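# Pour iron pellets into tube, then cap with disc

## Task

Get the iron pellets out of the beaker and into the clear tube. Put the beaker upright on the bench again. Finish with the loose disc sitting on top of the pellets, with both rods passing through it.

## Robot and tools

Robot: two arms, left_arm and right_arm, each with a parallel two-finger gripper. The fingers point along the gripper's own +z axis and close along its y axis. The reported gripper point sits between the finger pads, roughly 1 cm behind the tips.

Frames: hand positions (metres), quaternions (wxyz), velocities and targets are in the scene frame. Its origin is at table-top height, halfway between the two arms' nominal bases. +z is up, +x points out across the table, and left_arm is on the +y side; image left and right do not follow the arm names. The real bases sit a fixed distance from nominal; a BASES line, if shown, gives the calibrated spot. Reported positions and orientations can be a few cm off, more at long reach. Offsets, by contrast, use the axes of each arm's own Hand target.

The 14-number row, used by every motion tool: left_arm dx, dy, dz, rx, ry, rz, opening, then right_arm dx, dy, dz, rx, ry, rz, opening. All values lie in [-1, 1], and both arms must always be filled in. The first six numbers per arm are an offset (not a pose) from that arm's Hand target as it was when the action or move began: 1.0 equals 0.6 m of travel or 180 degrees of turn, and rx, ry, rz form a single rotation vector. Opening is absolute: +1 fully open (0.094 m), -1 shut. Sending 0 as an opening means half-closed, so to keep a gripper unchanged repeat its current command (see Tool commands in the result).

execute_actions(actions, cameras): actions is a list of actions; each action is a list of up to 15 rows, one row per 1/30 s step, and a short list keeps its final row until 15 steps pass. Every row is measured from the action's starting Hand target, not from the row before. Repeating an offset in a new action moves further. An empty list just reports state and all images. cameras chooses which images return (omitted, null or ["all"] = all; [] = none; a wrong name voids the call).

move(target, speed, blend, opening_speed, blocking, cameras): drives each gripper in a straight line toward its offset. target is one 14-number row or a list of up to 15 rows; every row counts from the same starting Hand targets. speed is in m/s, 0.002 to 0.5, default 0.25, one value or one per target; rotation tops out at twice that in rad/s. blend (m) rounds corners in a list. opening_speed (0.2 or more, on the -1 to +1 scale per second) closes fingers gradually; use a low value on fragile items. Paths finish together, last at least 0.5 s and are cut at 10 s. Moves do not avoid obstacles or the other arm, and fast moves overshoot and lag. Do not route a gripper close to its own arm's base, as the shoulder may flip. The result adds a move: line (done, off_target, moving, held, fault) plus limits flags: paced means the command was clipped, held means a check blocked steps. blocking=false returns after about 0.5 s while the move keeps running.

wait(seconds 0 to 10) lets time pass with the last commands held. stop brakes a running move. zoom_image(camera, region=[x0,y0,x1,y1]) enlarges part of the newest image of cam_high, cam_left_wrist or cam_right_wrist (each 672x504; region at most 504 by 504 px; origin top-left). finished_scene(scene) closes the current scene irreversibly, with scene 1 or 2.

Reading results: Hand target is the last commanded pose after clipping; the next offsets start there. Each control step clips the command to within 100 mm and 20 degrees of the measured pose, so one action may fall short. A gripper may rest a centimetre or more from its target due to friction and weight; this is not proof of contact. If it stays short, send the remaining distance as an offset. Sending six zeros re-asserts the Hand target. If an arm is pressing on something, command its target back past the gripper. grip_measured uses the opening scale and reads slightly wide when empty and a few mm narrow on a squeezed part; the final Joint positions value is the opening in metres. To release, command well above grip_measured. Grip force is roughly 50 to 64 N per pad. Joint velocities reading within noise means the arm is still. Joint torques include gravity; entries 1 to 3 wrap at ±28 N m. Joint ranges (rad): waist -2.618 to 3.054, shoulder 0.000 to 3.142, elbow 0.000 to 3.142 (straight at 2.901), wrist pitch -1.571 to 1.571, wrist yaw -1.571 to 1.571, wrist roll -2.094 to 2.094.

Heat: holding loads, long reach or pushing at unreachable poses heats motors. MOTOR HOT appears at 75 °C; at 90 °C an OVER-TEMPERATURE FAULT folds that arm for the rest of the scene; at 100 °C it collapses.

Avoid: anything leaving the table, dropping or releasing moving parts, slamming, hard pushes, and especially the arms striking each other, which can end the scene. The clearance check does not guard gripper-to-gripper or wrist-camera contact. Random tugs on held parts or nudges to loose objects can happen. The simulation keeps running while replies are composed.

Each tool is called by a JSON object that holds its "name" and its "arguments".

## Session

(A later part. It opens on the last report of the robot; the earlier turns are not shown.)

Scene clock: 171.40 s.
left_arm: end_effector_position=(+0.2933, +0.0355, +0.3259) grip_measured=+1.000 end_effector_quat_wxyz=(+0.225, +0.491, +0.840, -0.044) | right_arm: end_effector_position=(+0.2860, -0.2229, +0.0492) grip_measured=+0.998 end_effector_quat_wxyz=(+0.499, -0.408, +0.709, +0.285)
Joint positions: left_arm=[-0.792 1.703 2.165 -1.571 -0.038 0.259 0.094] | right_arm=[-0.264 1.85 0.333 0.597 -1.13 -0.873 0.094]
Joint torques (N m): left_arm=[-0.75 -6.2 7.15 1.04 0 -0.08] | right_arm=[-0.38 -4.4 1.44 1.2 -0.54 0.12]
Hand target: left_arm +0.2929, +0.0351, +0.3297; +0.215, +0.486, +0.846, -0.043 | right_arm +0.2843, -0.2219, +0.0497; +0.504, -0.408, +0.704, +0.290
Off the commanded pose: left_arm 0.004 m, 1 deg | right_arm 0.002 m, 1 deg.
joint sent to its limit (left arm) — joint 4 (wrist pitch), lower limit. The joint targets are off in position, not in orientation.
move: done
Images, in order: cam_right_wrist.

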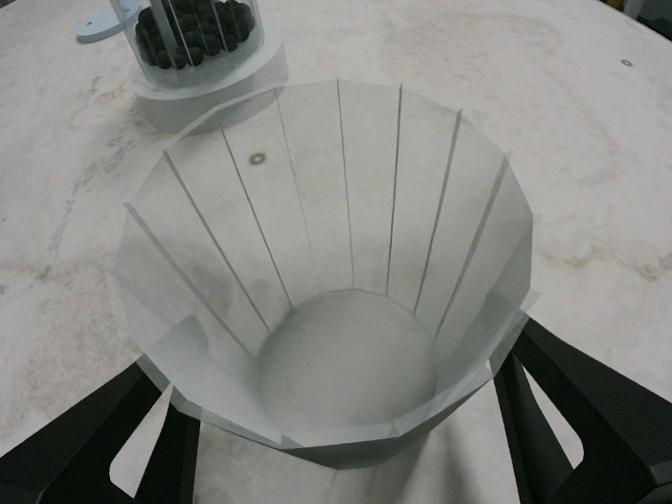

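{"name": "move", "arguments": {"target": [0, 0, 0, 0, 0, 0, 1, 0, 0, -0.1, 0, 0, 0, 1.0], "speed": 0.08, "cameras": ["cam_right_wrist", "cam_high", "cam_left_wrist"]}}

{"name": "zoom_image", "arguments": {"camera": "cam_left_wrist", "region": [300, 310, 410, 420]}}

{"name": "zoom_image", "arguments": {"camera": "cam_left_wrist", "region": [310, 90, 490, 270]}}

Scene clock: 175.27 s.
left_arm: end_effector_position=(+0.2933, +0.0355, +0.3259) grip_measured=+1.000 end_effector_quat_wxyz=(+0.225, +0.491, +0.840, -0.044) | right_arm: end_effector_position=(+0.2505, -0.2692, +0.0621) grip_measured=+0.998 end_effector_quat_wxyz=(+0.489, -0.408, +0.715, +0.287)
Joint positions: left_arm=[-0.792 1.703 2.165 -1.571 -0.038 0.259 0.094] | right_arm=[-0.54 1.75 0.473 -0.308 -1.207 -1.574 0.094]
Joint torques (N m): left_arm=[-0.46 -6.23 7.01 1.06 -0.02 -0.06] | right_arm=[-0.73 -4.21 3.92 0.04 -0.8 -0.1]
Hand target: left_arm +0.2929, +0.0351, +0.3297; +0.215, +0.486, +0.846, -0.043 | right_arm +0.2559, -0.2711, +0.0692; +0.504, -0.408, +0.704, +0.290
Off the commanded pose: left_arm 0.004 m, 1 deg | right_arm 0.009 m, 2 deg.
joint sent to its limit (left arm) — joint 4 (wrist pitch), lower limit. The joint targets are off in position, not in orientation.
move: done

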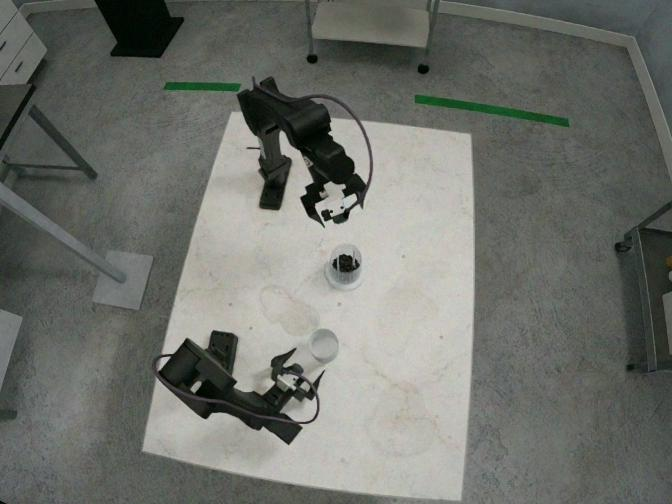

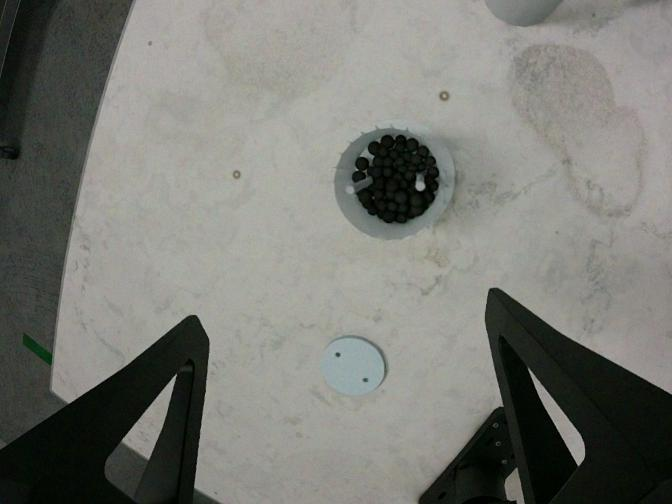

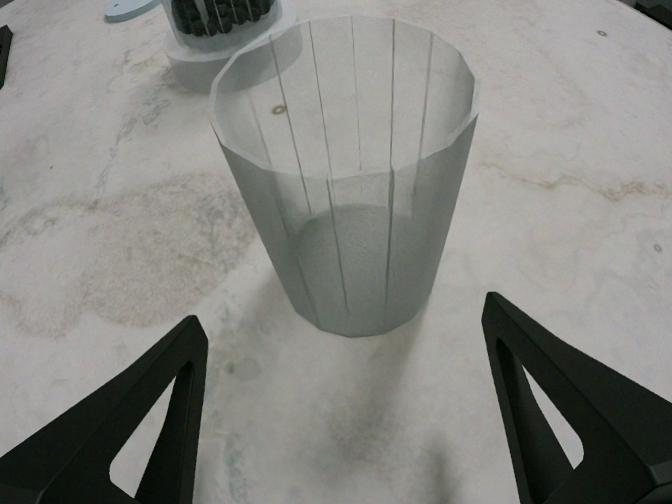

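Scaled by 4.582 from the camera's 672x504 image, which has a finer 960x720 frame.

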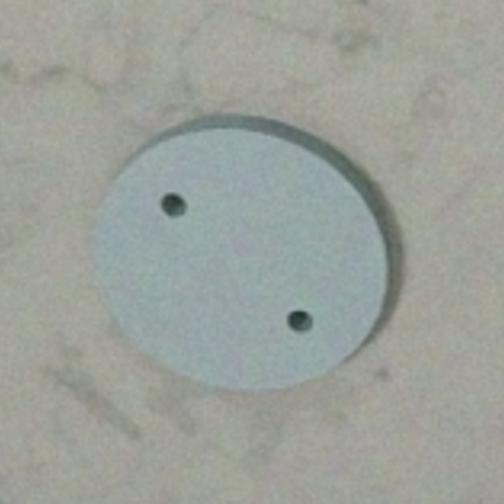

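Scaled by 2.800 from the camera's 672x504 image, which has a finer 960x720 frame.

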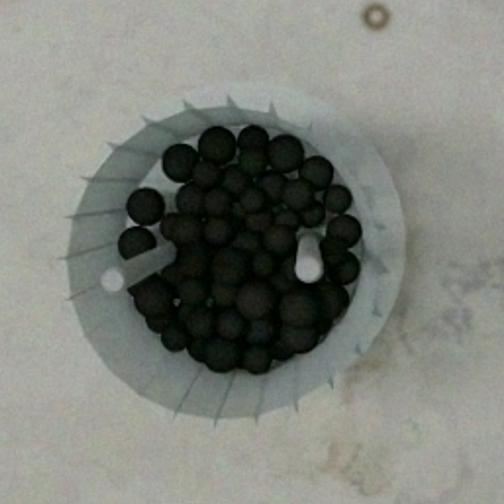

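{"name": "move", "arguments": {"target": [0.4203, 0.0665, 0.1717, 0.0551, 0.1173, -0.0421, 1, 0, 0, 0, 0, 0, 0, 1.0], "speed": 0.2}}

Scene clock: 192.10 s.
left_arm: end_effector_position=(+0.2463, +0.2330, +0.1343) grip_measured=+1.000 end_effector_quat_wxyz=(-0.015, +0.439, +0.898, -0.038) | right_arm: end_effector_position=(+0.2500, -0.2689, +0.0621) grip_measured=+0.998 end_effector_quat_wxyz=(+0.489, -0.408, +0.715, +0.288)
Joint positions: left_arm=[-0.198 1.39 1.144 -1.372 0.066 0.696 0.094] | right_arm=[-0.54 1.75 0.473 -0.313 -1.207 -1.577 0.094]
Joint torques (N m): left_arm=[0.66 -7.25 5.53 0.53 0.26 0.11] | right_arm=[-0.73 -4.07 3.92 0.05 -0.86 -0.09]
Hand target: left_arm +0.2501, +0.2298, +0.1398; +0.011, +0.446, +0.894, -0.040 | right_arm +0.2559, -0.2711, +0.0692; +0.504, -0.408, +0.704, +0.290
Off the commanded pose: left_arm 0.007 m, 3 deg | right_arm 0.009 m, 2 deg.
move: off_target (left_arm)

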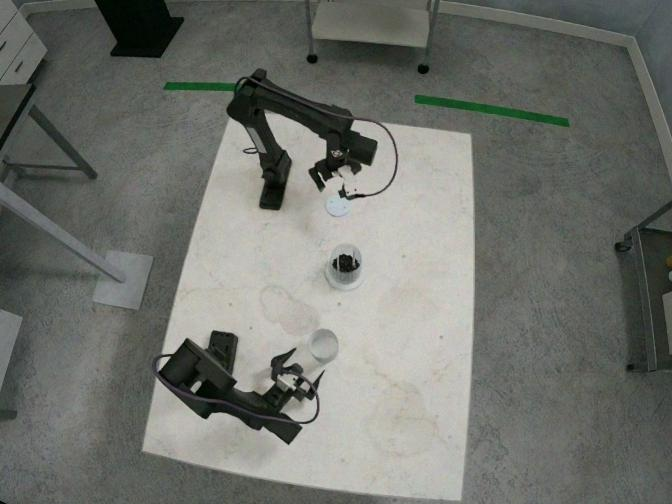

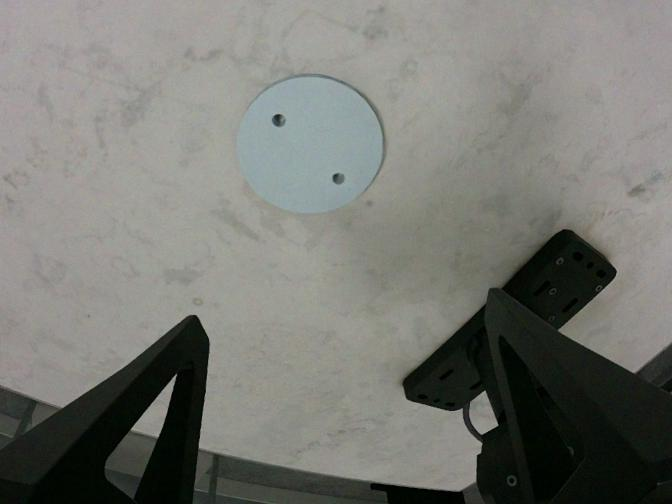

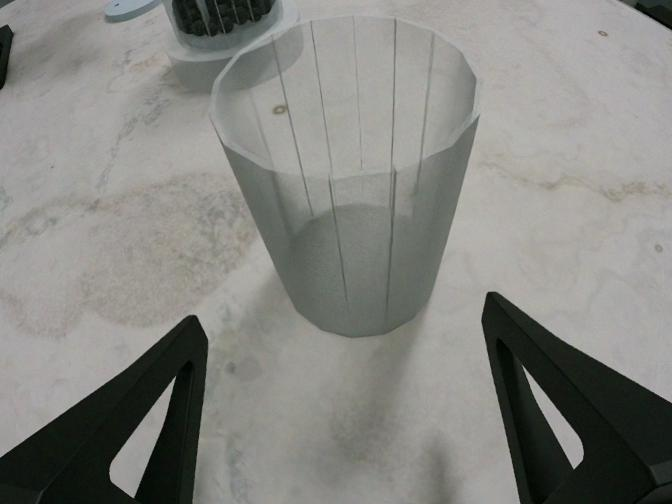

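{"name": "zoom_image", "arguments": {"camera": "cam_left_wrist", "region": [220, 60, 400, 230]}}

Scaled by 2.800 from the camera's 672x504 image, which has a finer 960x720 frame.

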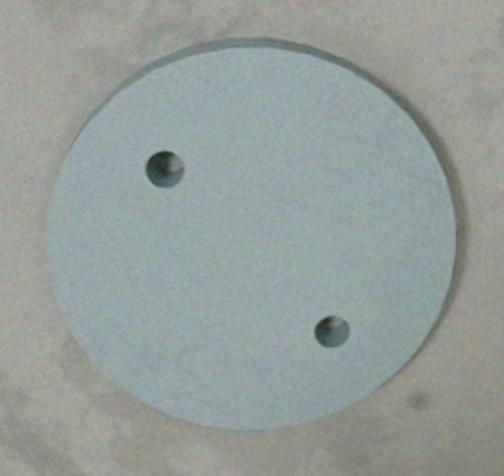

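{"name": "zoom_image", "arguments": {"camera": "cam_left_wrist", "region": [230, 65, 320, 155]}}

{"name": "zoom_image", "arguments": {"camera": "cam_left_wrist", "region": [305, 65, 395, 155]}}

{"name": "zoom_image", "arguments": {"camera": "cam_left_wrist", "region": [230, 135, 320, 225]}}

{"name": "zoom_image", "arguments": {"camera": "cam_left_wrist", "region": [305, 135, 395, 225]}}

Scaled by 5.600 from the camera's 672x504 image, which has a finer 960x720 frame.

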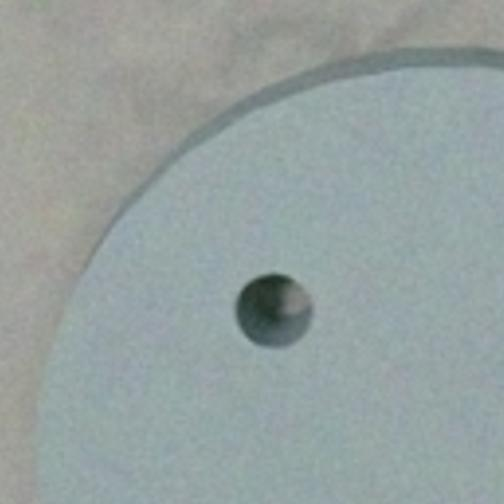

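Scaled by 5.600 from the camera's 672x504 image, which has a finer 960x720 frame.

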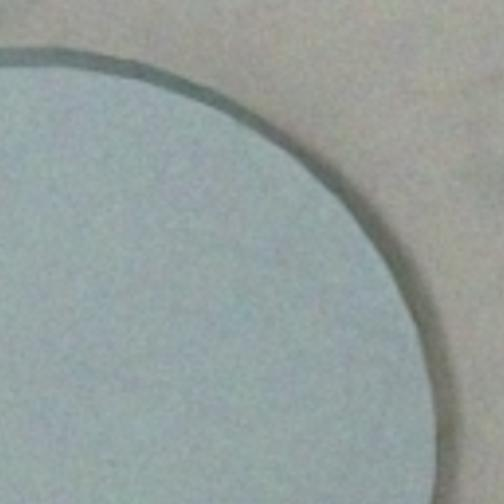

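Scaled by 5.600 from the camera's 672x504 image, which has a finer 960x720 frame.

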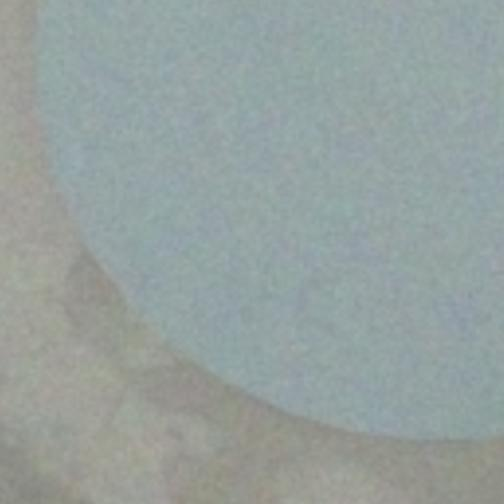

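Scaled by 5.600 from the camera's 672x504 image, which has a finer 960x720 frame.

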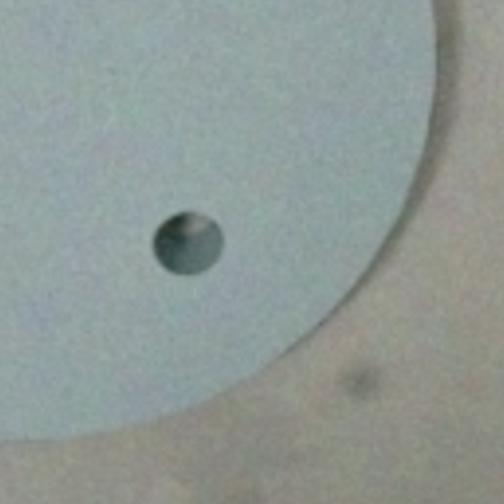

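{"name": "move", "arguments": {"target": [-0.0197, 0.0263, 0.1237, 0, 0, 0, 1, 0, 0, 0, 0, 0, 0, 1.0], "speed": 0.12, "cameras": ["cam_left_wrist", "cam_right_wrist"]}}

Scene clock: 201.83 s.
left_arm: end_effector_position=(+0.2649, +0.2289, +0.0675) grip_measured=+1.000 end_effector_quat_wxyz=(+0.003, +0.440, +0.897, -0.033) | right_arm: end_effector_position=(+0.2500, -0.2689, +0.0621) grip_measured=+0.998 end_effector_quat_wxyz=(+0.489, -0.409, +0.715, +0.288)
Joint positions: left_arm=[-0.198 1.467 0.942 -1.056 0.066 0.698 0.094] | right_arm=[-0.54 1.75 0.473 -0.313 -1.207 -1.579 0.094]
Joint torques (N m): left_arm=[0.01 -4.16 5.27 0.6 0.17 0.06] | right_arm=[-0.8 -3.97 3.97 0.07 -0.83 -0.11]
Hand target: left_arm +0.2687, +0.2239, +0.0655; +0.011, +0.446, +0.894, -0.040 | right_arm +0.2559, -0.2711, +0.0692; +0.504, -0.408, +0.704, +0.290
Off the commanded pose: left_arm 0.007 m, 1 deg | right_arm 0.009 m, 2 deg.
move: done
Images, in order: cam_left_wrist, cam_right_wrist.

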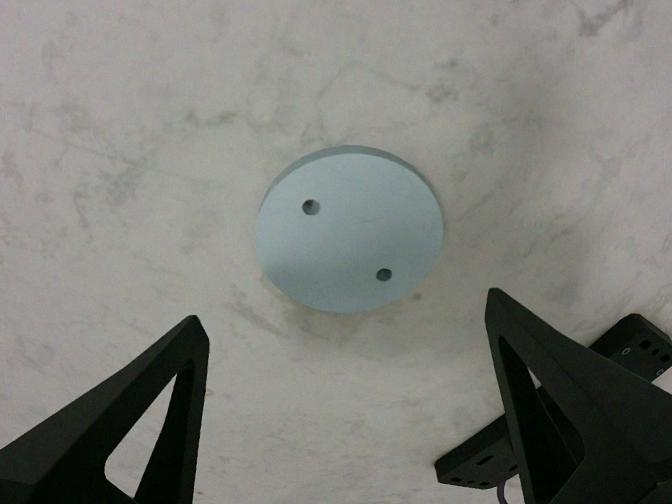

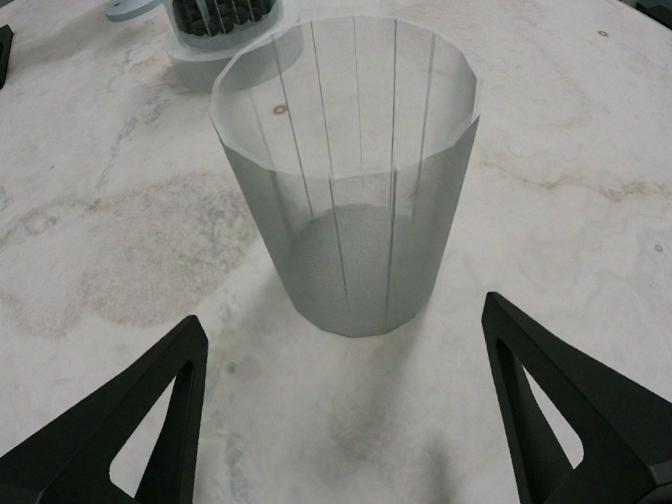

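{"name": "move", "arguments": {"target": [-0.002, -0.0027, 0.0633, 0, 0, 0, 1, 0, 0, 0, 0, 0, 0, 1.0], "speed": 0.08, "cameras": ["cam_left_wrist"]}}

Scene clock: 205.87 s.
left_arm: end_effector_position=(+0.2646, +0.2246, +0.0300) grip_measured=+1.000 end_effector_quat_wxyz=(+0.004, +0.448, +0.893, -0.033) | right_arm: end_effector_position=(+0.2500, -0.2689, +0.0621) grip_measured=+0.998 end_effector_quat_wxyz=(+0.489, -0.409, +0.715, +0.288)
Joint positions: left_arm=[-0.216 1.523 0.835 -0.889 0.066 0.698 0.094] | right_arm=[-0.54 1.75 0.473 -0.313 -1.207 -1.579 0.094]
Joint torques (N m): left_arm=[-0.68 -4.25 4.97 0.57 0.19 -0.07] | right_arm=[-0.69 -4.18 4.01 0.05 -0.8 -0.11]
Hand target: left_arm +0.2675, +0.2189, +0.0278; +0.011, +0.446, +0.894, -0.040 | right_arm +0.2559, -0.2711, +0.0692; +0.504, -0.408, +0.704, +0.290
Off the commanded pose: left_arm 0.007 m, 1 deg | right_arm 0.009 m, 2 deg.
move: done
Images, in order: cam_left_wrist.

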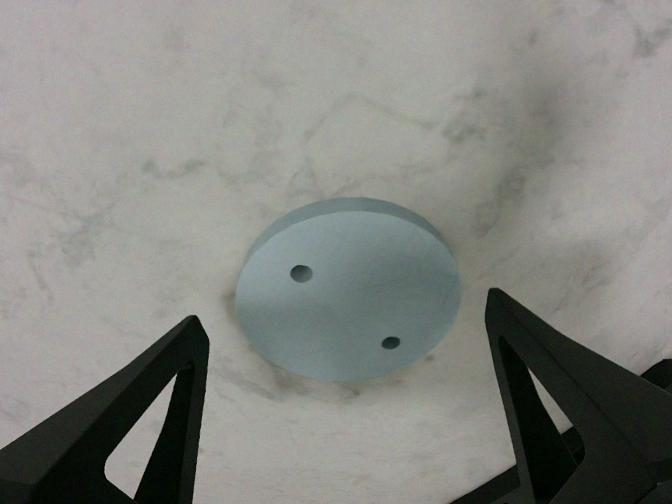

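{"name": "move", "arguments": {"target": [0.0015, 0.0018, 0.0275, 0, 0, 0, 1, 0, 0, 0, 0, 0, 0, 1.0], "speed": 0.05, "cameras": ["cam_left_wrist"]}}

Scene clock: 208.27 s.
left_arm: end_effector_position=(+0.2627, +0.2247, +0.0155) grip_measured=+1.000 end_effector_quat_wxyz=(+0.001, +0.445, +0.895, -0.034) | right_arm: end_effector_position=(+0.2500, -0.2689, +0.0621) grip_measured=+0.998 end_effector_quat_wxyz=(+0.489, -0.409, +0.715, +0.288)
Joint positions: left_arm=[-0.218 1.552 0.798 -0.83 0.066 0.688 0.094] | right_arm=[-0.54 1.75 0.473 -0.313 -1.207 -1.579 0.094]
Joint torques (N m): left_arm=[-0.68 -3.97 4.52 0.76 0.18 -0.08] | right_arm=[-0.77 -4.07 4 0.06 -0.79 -0.09]
Hand target: left_arm +0.2676, +0.2189, +0.0113; +0.011, +0.446, +0.894, -0.040 | right_arm +0.2559, -0.2711, +0.0692; +0.504, -0.408, +0.704, +0.290
Off the commanded pose: left_arm 0.009 m, 1 deg | right_arm 0.009 m, 2 deg.
move: done
Images, in order: cam_left_wrist.

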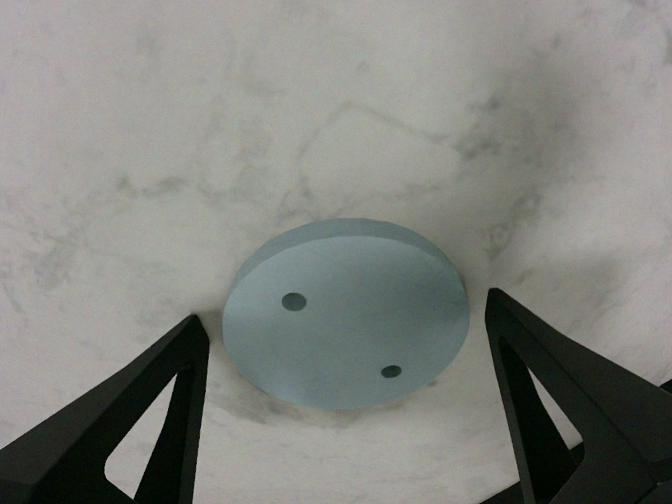

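{"name": "move", "arguments": {"target": [0.0005, 0.0006, 0.0083, 0, 0, 0, 1, 0, 0, 0, 0, 0, 0, 1.0], "speed": 0.03, "cameras": ["cam_left_wrist"]}}

Scene clock: 209.80 s.
left_arm: end_effector_position=(+0.2628, +0.2243, +0.0152) grip_measured=+1.000 end_effector_quat_wxyz=(+0.001, +0.444, +0.895, -0.034) | right_arm: end_effector_position=(+0.2500, -0.2689, +0.0621) grip_measured=+0.998 end_effector_quat_wxyz=(+0.489, -0.409, +0.715, +0.288)
Joint positions: left_arm=[-0.22 1.552 0.796 -0.827 0.066 0.685 0.094] | right_arm=[-0.54 1.75 0.473 -0.313 -1.207 -1.579 0.094]
Joint torques (N m): left_arm=[-0.76 -3.28 3.67 0.88 0.14 -0.03] | right_arm=[-0.7 -4.16 3.99 0.05 -0.83 -0.1]
Hand target: left_arm +0.2676, +0.2190, +0.0063; +0.011, +0.446, +0.894, -0.040 | right_arm +0.2559, -0.2711, +0.0692; +0.504, -0.408, +0.704, +0.290
Off the commanded pose: left_arm 0.011 m, 1 deg | right_arm 0.009 m, 2 deg.
move: off_target (left_arm)
Images, in order: cam_left_wrist.

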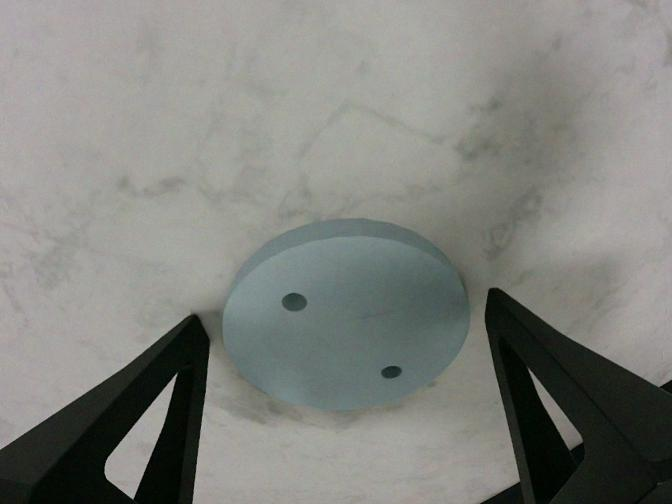

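{"name": "move", "arguments": {"target": [-0.0008, -0.001, -0.0158, 0, 0, 0, 1, 0, 0, 0, 0, 0, 0, 1.0], "speed": 0.03, "cameras": []}}

{"name": "move", "arguments": {"target": [0, 0, 0, 0, 0, 0, 0.55, 0, 0, 0, 0, 0, 0, 1.0], "speed": 0.03, "opening_speed": 0.25, "cameras": ["cam_left_wrist"]}}

Scene clock: 211.20 s.
Off the commanded pose: left_arm 0.007 m, 1 deg | right_arm 0.009 m, 2 deg.
move: done

Scene clock: 213.50 s.
left_arm: end_effector_position=(+0.2645, +0.2250, +0.0152) grip_measured=+0.638 end_effector_quat_wxyz=(+0.004, +0.442, +0.896, -0.033) | right_arm: end_effector_position=(+0.2500, -0.2689, +0.0621) grip_measured=+0.998 end_effector_quat_wxyz=(+0.489, -0.409, +0.715, +0.288)
Joint positions: left_arm=[-0.215 1.552 0.796 -0.821 0.066 0.685 0.077] | right_arm=[-0.54 1.75 0.473 -0.313 -1.207 -1.579 0.094]
Joint torques (N m): left_arm=[-0.55 -4.96 5.53 0.46 0.14 -0.09] | right_arm=[-0.83 -4.12 3.99 0.01 -0.83 -0.11]
Hand target: left_arm +0.2676, +0.2190, +0.0158; +0.011, +0.446, +0.894, -0.040 | right_arm +0.2559, -0.2711, +0.0692; +0.504, -0.408, +0.704, +0.290
Off the commanded pose: left_arm 0.007 m, 1 deg | right_arm 0.009 m, 2 deg.
move: done
Images, in order: cam_left_wrist.

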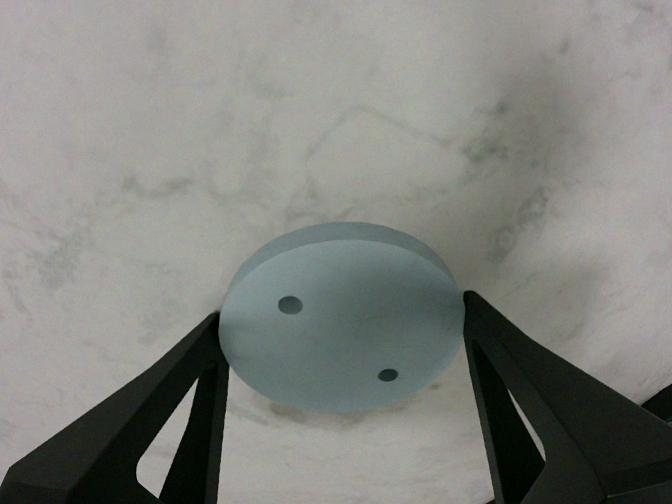

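{"name": "move", "arguments": {"target": [[-0.0074, -0.0082, -0.1328, 0, 0, 0, 0.4, 0, 0, 0, 0, 0, 0, 1.0], [-0.2948, -0.2607, -0.2788, -0.0073, 0.0206, -0.2521, 0.4, 0, 0, 0, 0, 0, 0, 1.0]], "speed": [0.08, 0.15], "blend": [0.02, 0]}}

Scene clock: 224.73 s.
left_arm: end_effector_position=(+0.2501, +0.0006, +0.2010) grip_measured=+0.638 end_effector_quat_wxyz=(-0.005, +0.073, +0.996, -0.043) | right_arm: end_effector_position=(+0.2500, -0.2689, +0.0621) grip_measured=+0.998 end_effector_quat_wxyz=(+0.489, -0.409, +0.715, +0.288)
Joint positions: left_arm=[-0.896 1.884 1.941 -1.571 0.065 -0.767 0.077] | right_arm=[-0.54 1.75 0.473 -0.313 -1.207 -1.579 0.094]
Joint torques (N m): left_arm=[-0.28 -7.42 7.66 0.36 0.04 -0.09] | right_arm=[-0.76 -4.1 4 0.07 -0.82 -0.1]
Hand target: left_arm +0.2518, -0.0021, +0.2018; -0.028, +0.068, +0.997, -0.017 | right_arm +0.2559, -0.2711, +0.0692; +0.504, -0.408, +0.704, +0.290
Off the commanded pose: left_arm 0.003 m, 4 deg | right_arm 0.009 m, 2 deg.
joint sent to its limit (left arm) — joint 4 (wrist pitch), lower limit. The joint targets are off in position and orientation.
move: off_target (left_arm)

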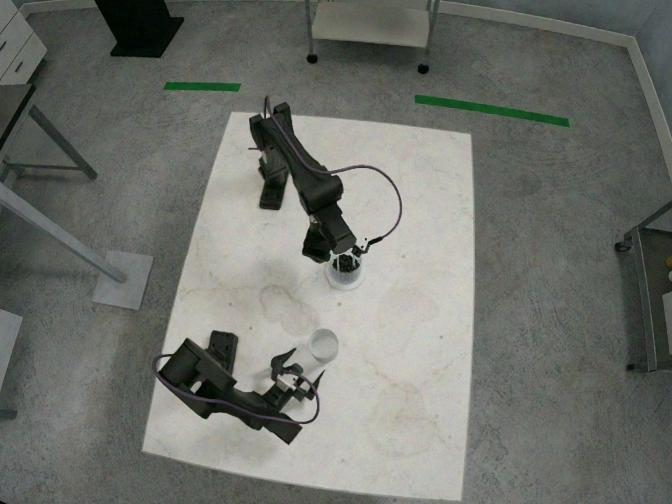

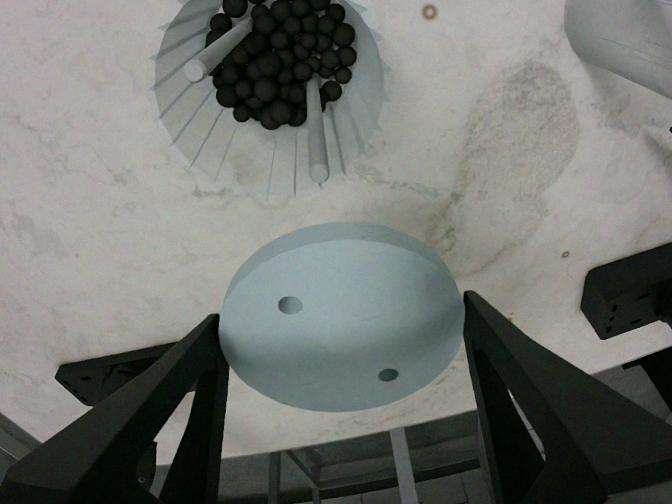

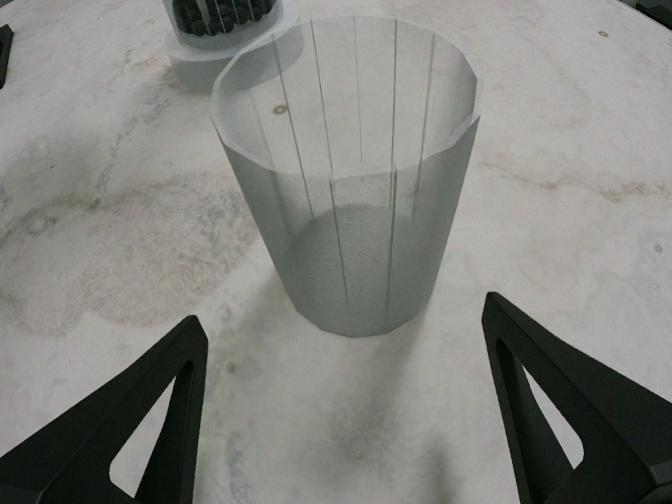

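{"name": "zoom_image", "arguments": {"camera": "cam_left_wrist", "region": [150, 0, 390, 200]}}

{"name": "zoom_image", "arguments": {"camera": "cam_left_wrist", "region": [210, 220, 480, 420]}}

Scaled by 2.100 from the camera's 672x504 image, which has a finer 960x720 frame.

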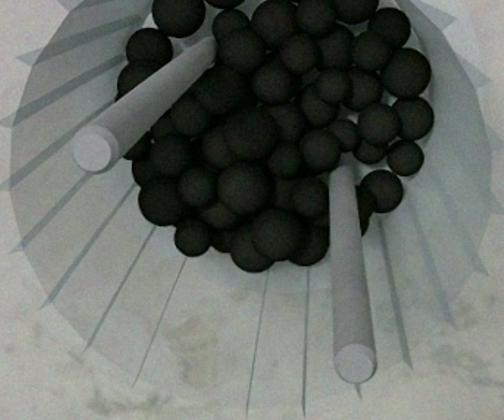

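Scaled by 1.867 from the camera's 672x504 image, which has a finer 960x720 frame.

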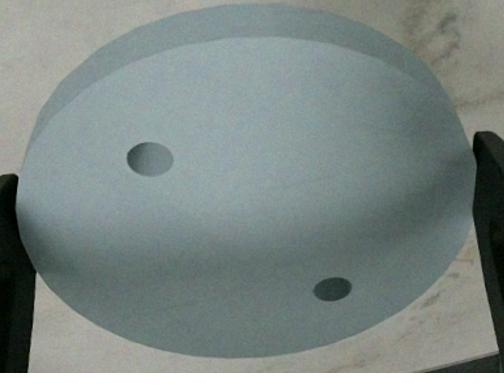

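{"name": "move", "arguments": {"target": [[0.0163, 0.2157, 0.1293, 0.0054, -0.0051, 0.0039, 0.4, 0, 0, 0, 0, 0, 0, 1.0], [0.0083, 0.2213, 0.2788, 0.0054, -0.0051, 0.0039, 0.4, 0, 0, 0, 0, 0, 0, 1.0]], "speed": [0.15, 0.1], "blend": [0.02, 0]}}

Scene clock: 237.90 s.
left_arm: end_effector_position=(+0.2502, +0.1278, +0.0326) grip_measured=+0.638 end_effector_quat_wxyz=(-0.026, +0.066, +0.997, -0.022) | right_arm: end_effector_position=(+0.2500, -0.2689, +0.0621) grip_measured=+0.998 end_effector_quat_wxyz=(+0.489, -0.409, +0.715, +0.288)
Joint positions: left_arm=[-0.598 1.651 0.976 -0.918 0.065 -0.482 0.077] | right_arm=[-0.54 1.75 0.473 -0.313 -1.207 -1.579 0.094]
Joint torques (N m): left_arm=[0.43 -5.48 5.11 0.59 0.01 0.11] | right_arm=[-0.79 -3.96 4 0.03 -0.8 -0.1]
Hand target: left_arm +0.2548, +0.1251, +0.0302; -0.021, +0.073, +0.997, -0.026 | right_arm +0.2559, -0.2711, +0.0692; +0.504, -0.408, +0.704, +0.290
Off the commanded pose: left_arm 0.006 m, 1 deg | right_arm 0.009 m, 2 deg.
move: done

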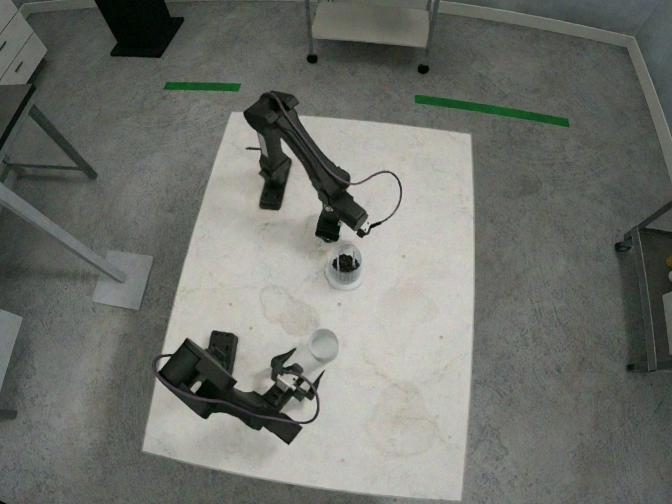

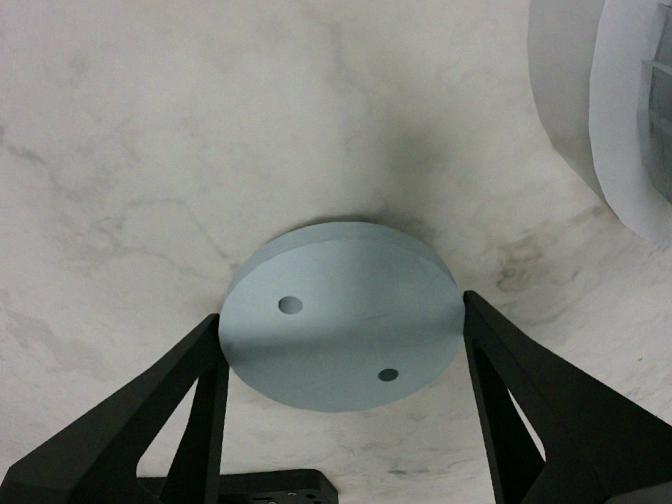

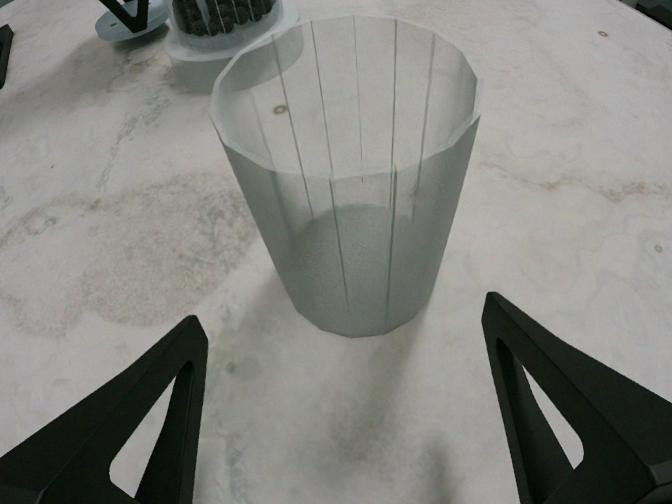

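{"name": "move", "arguments": {"target": [0, 0, 0.0275, 0, 0, 0, 0.4, 0, 0, 0, 0, 0, 0, 1.0], "speed": 0.04, "cameras": ["cam_left_wrist"]}}

Scene clock: 239.17 s.
left_arm: end_effector_position=(+0.2485, +0.1285, +0.0178) grip_measured=+0.638 end_effector_quat_wxyz=(-0.029, +0.067, +0.997, -0.020) | right_arm: end_effector_position=(+0.2500, -0.2689, +0.0621) grip_measured=+0.998 end_effector_quat_wxyz=(+0.489, -0.409, +0.715, +0.288)
Joint positions: left_arm=[-0.6 1.678 0.94 -0.863 0.065 -0.48 0.077] | right_arm=[-0.54 1.75 0.473 -0.313 -1.207 -1.579 0.094]
Joint torques (N m): left_arm=[0.46 -5.37 4.79 0.69 -0.01 0.08] | right_arm=[-0.66 -4.04 4.04 0.04 -0.8 -0.09]
Hand target: left_arm +0.2540, +0.1243, +0.0137; -0.021, +0.073, +0.997, -0.026 | right_arm +0.2559, -0.2711, +0.0692; +0.504, -0.408, +0.704, +0.290
Off the commanded pose: left_arm 0.008 m, 1 deg | right_arm 0.009 m, 2 deg.
move: done
Images, in order: cam_left_wrist.

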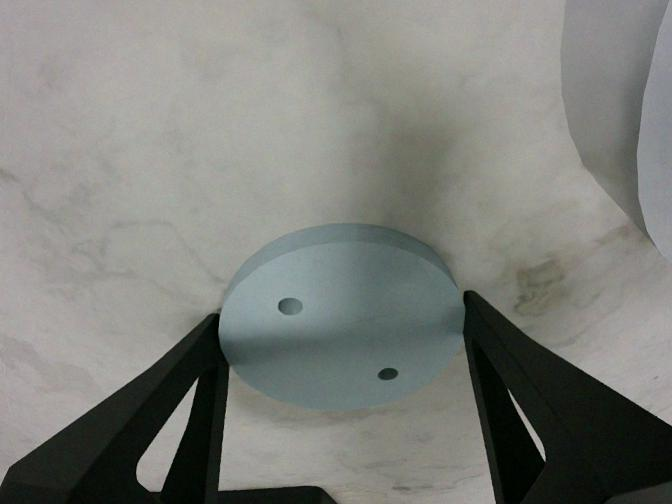

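{"name": "move", "arguments": {"target": [0, 0, 0.0067, 0, 0, 0, 0.4, 0, 0, 0, 0, 0, 0, 1.0], "speed": 0.03, "cameras": ["cam_left_wrist"]}}

Scene clock: 240.50 s.
left_arm: end_effector_position=(+0.2479, +0.1290, +0.0165) grip_measured=+0.638 end_effector_quat_wxyz=(-0.029, +0.067, +0.997, -0.020) | right_arm: end_effector_position=(+0.2500, -0.2689, +0.0621) grip_measured=+0.998 end_effector_quat_wxyz=(+0.489, -0.409, +0.715, +0.288)
Joint positions: left_arm=[-0.6 1.678 0.934 -0.856 0.065 -0.48 0.077] | right_arm=[-0.54 1.75 0.473 -0.313 -1.207 -1.579 0.094]
Joint torques (N m): left_arm=[0.25 -4.67 4.36 0.81 0.02 0.08] | right_arm=[-0.73 -4.1 4.03 0.05 -0.8 -0.09]
Hand target: left_arm +0.2539, +0.1241, +0.0097; -0.021, +0.073, +0.997, -0.026 | right_arm +0.2559, -0.2711, +0.0692; +0.504, -0.408, +0.704, +0.290
Off the commanded pose: left_arm 0.010 m, 1 deg | right_arm 0.009 m, 2 deg.
move: done
Images, in order: cam_left_wrist.

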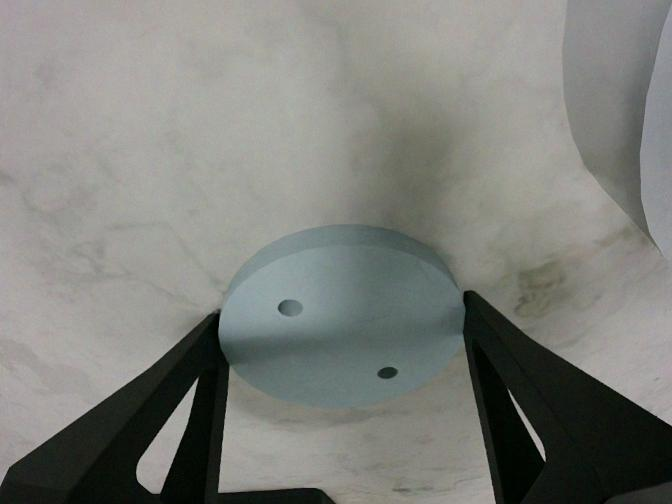

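{"name": "move", "arguments": {"target": [0, 0, 0, 0, 0, 0, 1.0, 0, 0, 0, 0, 0, 0, 1.0], "speed": 0.03, "opening_speed": 0.4, "cameras": ["cam_left_wrist"]}}

Scene clock: 242.83 s.
left_arm: end_effector_position=(+0.2490, +0.1222, +0.0154) grip_measured=+0.998 end_effector_quat_wxyz=(-0.028, +0.070, +0.997, -0.032) | right_arm: end_effector_position=(+0.2500, -0.2689, +0.0621) grip_measured=+0.998 end_effector_quat_wxyz=(+0.489, -0.409, +0.715, +0.288)
Joint positions: left_arm=[-0.606 1.684 0.936 -0.837 0.083 -0.482 0.094] | right_arm=[-0.54 1.75 0.473 -0.313 -1.207 -1.579 0.094]
Joint torques (N m): left_arm=[0.01 -5.2 4.62 0.63 -0.07 0.05] | right_arm=[-0.72 -4.14 3.93 0.04 -0.81 -0.12]
Hand target: left_arm +0.2539, +0.1241, +0.0097; -0.021, +0.073, +0.997, -0.026 | right_arm +0.2559, -0.2711, +0.0692; +0.504, -0.408, +0.704, +0.290
Off the commanded pose: left_arm 0.008 m, 1 deg | right_arm 0.009 m, 2 deg.
move: done
Images, in order: cam_left_wrist.

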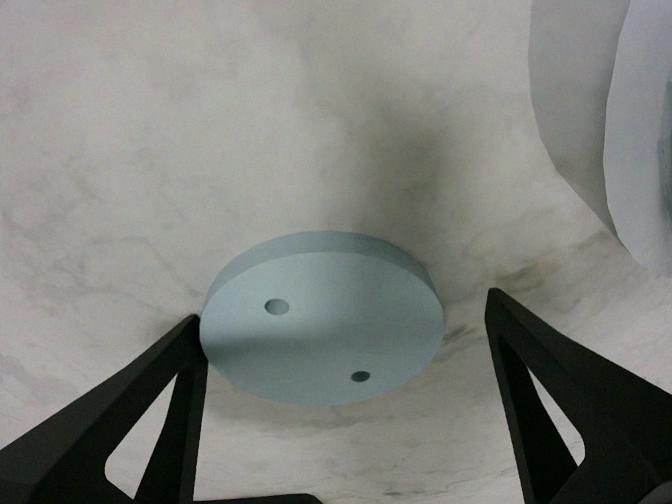

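{"name": "move", "arguments": {"target": [[0.0063, -0.0091, -0.1663, 0, 0, 0, 1.0, 0, 0, 0, 0, 0, 0, 1.0], [0.0115, -0.0045, -0.1585, 0.0109, -0.0332, 0.2037, 1.0, 0, 0, 0, 0, 0, 0, 1.0]], "speed": [0.08, 0.2], "blend": [0.01, 0], "cameras": ["cam_left_wrist", "cam_high"]}}

Scene clock: 249.60 s.
left_arm: end_effector_position=(+0.2456, +0.1306, +0.0967) grip_measured=+0.998 end_effector_quat_wxyz=(+0.011, +0.378, +0.925, -0.038) | right_arm: end_effector_position=(+0.2500, -0.2689, +0.0621) grip_measured=+0.998 end_effector_quat_wxyz=(+0.489, -0.409, +0.715, +0.287)
Joint positions: left_arm=[-0.597 1.497 1.088 -1.122 0.069 0.161 0.094] | right_arm=[-0.54 1.75 0.473 -0.313 -1.207 -1.58 0.094]
Joint torques (N m): left_arm=[0.62 -8.72 5.5 0.67 0.17 0.05] | right_arm=[-0.76 -4.18 4.03 0.06 -0.84 -0.11]
Hand target: left_arm +0.2509, +0.1271, +0.1050; +0.038, +0.381, +0.922, -0.052 | right_arm +0.2559, -0.2711, +0.0692; +0.504, -0.408, +0.704, +0.290
Off the commanded pose: left_arm 0.011 m, 3 deg | right_arm 0.009 m, 2 deg.
move: off_target (left_arm)
Images, in order: cam_high, cam_left_wrist.

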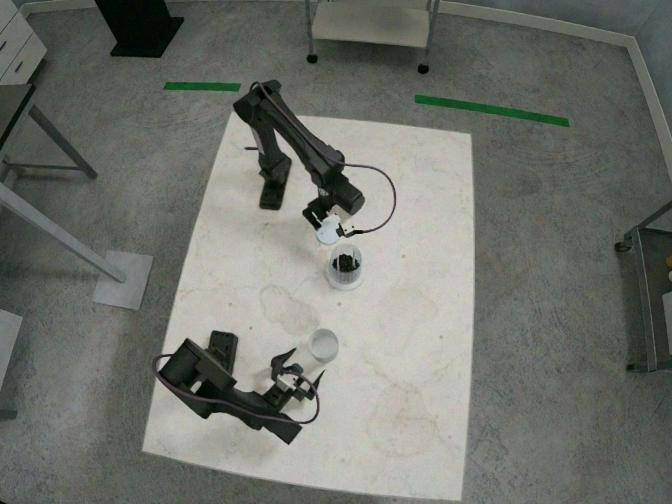

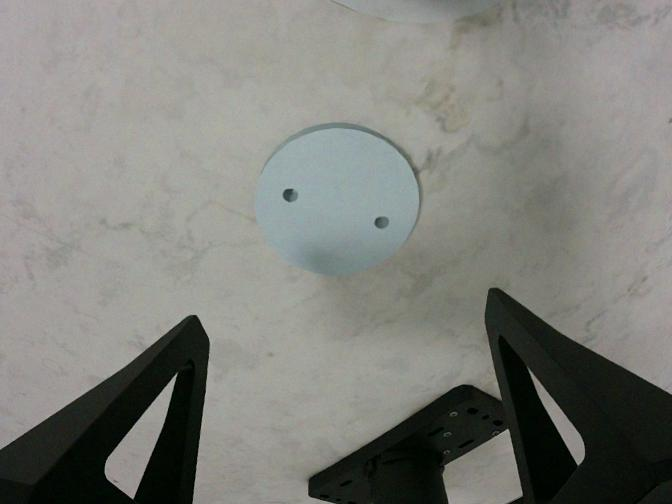

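{"name": "move", "arguments": {"target": [0.0073, 0.0067, 0.1113, 0, -0.0127, 0, 1.0, 0, 0, 0, 0, 0, 0, 1.0], "speed": 0.1, "cameras": ["cam_left_wrist"]}}

Scene clock: 253.27 s.
left_arm: end_effector_position=(+0.2442, +0.1337, +0.0411) grip_measured=+0.998 end_effector_quat_wxyz=(+0.038, +0.373, +0.926, -0.050) | right_arm: end_effector_position=(+0.2500, -0.2689, +0.0621) grip_measured=+0.998 end_effector_quat_wxyz=(+0.489, -0.409, +0.715, +0.287)
Joint positions: left_arm=[-0.582 1.496 0.852 -0.83 0.081 0.164 0.094] | right_arm=[-0.54 1.75 0.473 -0.313 -1.207 -1.58 0.094]
Joint torques (N m): left_arm=[0.08 -4.01 5.01 1.1 0.13 0.05] | right_arm=[-0.68 -4.18 3.99 0.03 -0.82 -0.09]
Hand target: left_arm +0.2528, +0.1246, +0.0380; +0.057, +0.380, +0.921, -0.059 | right_arm +0.2559, -0.2711, +0.0692; +0.504, -0.408, +0.704, +0.290
Off the commanded pose: left_arm 0.013 m, 3 deg | right_arm 0.009 m, 2 deg.
move: off_target (left_arm)
Images, in order: cam_left_wrist.

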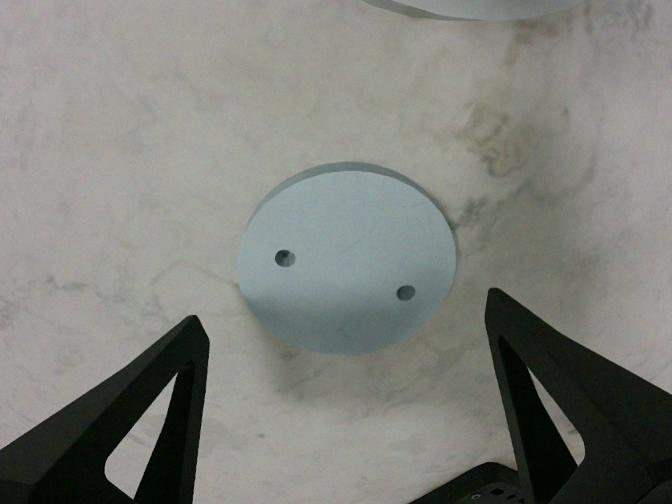

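{"name": "move", "arguments": {"target": [-0.0063, 0.0012, 0.039, 0, 0, 0, 1.0, 0, 0, 0, 0, 0, 0, 1.0], "speed": 0.06, "cameras": ["cam_left_wrist"]}}

Scene clock: 256.07 s.
left_arm: end_effector_position=(+0.2648, +0.1157, +0.0297) grip_measured=+0.998 end_effector_quat_wxyz=(+0.079, +0.373, +0.922, -0.068) | right_arm: end_effector_position=(+0.2500, -0.2689, +0.0621) grip_measured=+0.998 end_effector_quat_wxyz=(+0.489, -0.409, +0.715, +0.287)
Joint positions: left_arm=[-0.582 1.543 0.832 -0.674 0.1 0.162 0.094] | right_arm=[-0.54 1.75 0.473 -0.313 -1.207 -1.58 0.094]
Joint torques (N m): left_arm=[-0.85 -2.54 4.41 0.75 0.03 -0.01] | right_arm=[-0.75 -3.99 4.1 0.05 -0.82 -0.09]
Hand target: left_arm +0.2574, +0.1190, +0.0155; +0.057, +0.380, +0.921, -0.059 | right_arm +0.2559, -0.2711, +0.0692; +0.504, -0.408, +0.704, +0.290
Off the commanded pose: left_arm 0.016 m, 3 deg | right_arm 0.009 m, 2 deg.
move: off_target (left_arm)
Images, in order: cam_left_wrist.

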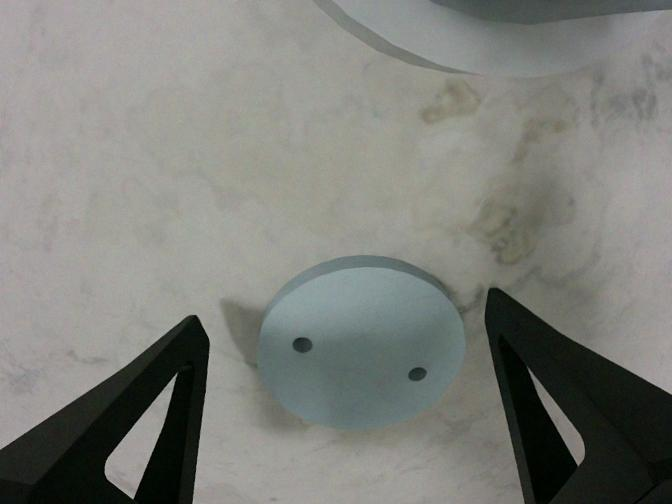

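{"name": "move", "arguments": {"target": [0.0198, 0, -0.0073, 0, 0.0255, 0, 1.0, 0, 0, 0, 0, 0, 0, 1.0], "speed": 0.05, "cameras": ["cam_left_wrist"]}}

Scene clock: 258.53 s.
left_arm: end_effector_position=(+0.2479, +0.1295, +0.0163) grip_measured=+0.998 end_effector_quat_wxyz=(+0.026, +0.376, +0.925, -0.046) | right_arm: end_effector_position=(+0.2500, -0.2689, +0.0621) grip_measured=+0.998 end_effector_quat_wxyz=(+0.489, -0.409, +0.715, +0.287)
Joint positions: left_arm=[-0.589 1.586 0.832 -0.745 0.078 0.164 0.094] | right_arm=[-0.54 1.75 0.473 -0.313 -1.207 -1.58 0.094]
Joint torques (N m): left_arm=[-0.72 -4.53 7.05 0.33 0.05 0.03] | right_arm=[-0.72 -4.05 4.04 0.04 -0.83 -0.1]
Hand target: left_arm +0.2487, +0.1279, +0.0180; +0.020, +0.382, +0.923, -0.044 | right_arm +0.2559, -0.2711, +0.0692; +0.504, -0.408, +0.704, +0.290
Off the commanded pose: left_arm 0.002 m, 1 deg | right_arm 0.009 m, 2 deg.
move: done
Images, in order: cam_left_wrist.

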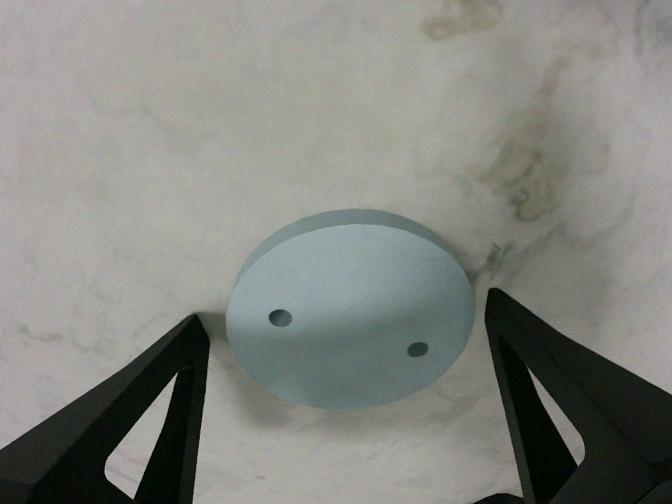

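{"name": "move", "arguments": {"target": [0, 0, 0, 0, 0, 0, 0.4, 0, 0, 0, 0, 0, 0, 1.0], "speed": 0.03, "opening_speed": 0.3, "cameras": ["cam_left_wrist"]}}

Scene clock: 261.67 s.
left_arm: end_effector_position=(+0.2454, +0.1307, +0.0161) grip_measured=+0.640 end_effector_quat_wxyz=(+0.021, +0.377, +0.925, -0.045) | right_arm: end_effector_position=(+0.2500, -0.2689, +0.0621) grip_measured=+0.998 end_effector_quat_wxyz=(+0.489, -0.409, +0.715, +0.287)
Joint positions: left_arm=[-0.591 1.586 0.832 -0.755 0.078 0.164 0.077] | right_arm=[-0.54 1.75 0.473 -0.313 -1.207 -1.58 0.094]
Joint torques (N m): left_arm=[-0.92 -4.64 6.74 0.37 0.06 0.11] | right_arm=[-0.76 -4.14 3.97 0.03 -0.8 -0.07]
Hand target: left_arm +0.2487, +0.1279, +0.0180; +0.020, +0.382, +0.923, -0.044 | right_arm +0.2559, -0.2711, +0.0692; +0.504, -0.408, +0.704, +0.290
Off the commanded pose: left_arm 0.005 m, 1 deg | right_arm 0.009 m, 2 deg.
move: done
Images, in order: cam_left_wrist.

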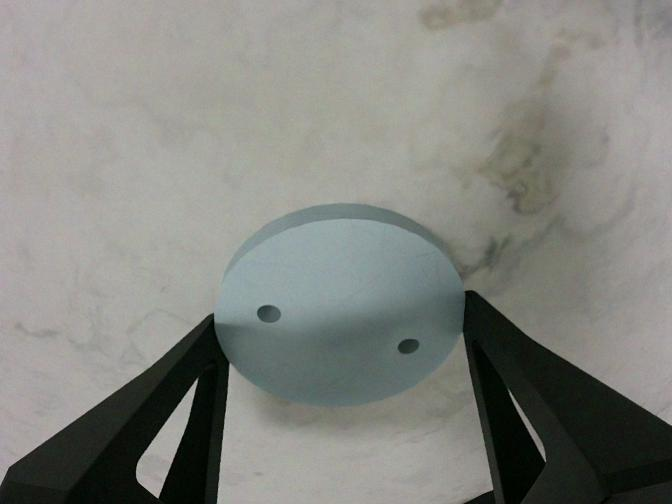

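{"name": "zoom_image", "arguments": {"camera": "cam_left_wrist", "region": [205, 190, 475, 420]}}

Scaled by 1.867 from the camera's 672x504 image, which has a finer 960x720 frame.

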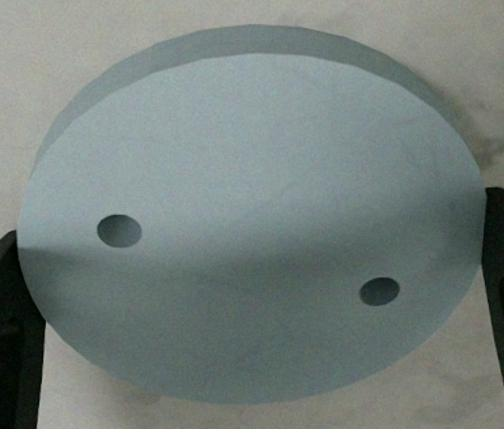

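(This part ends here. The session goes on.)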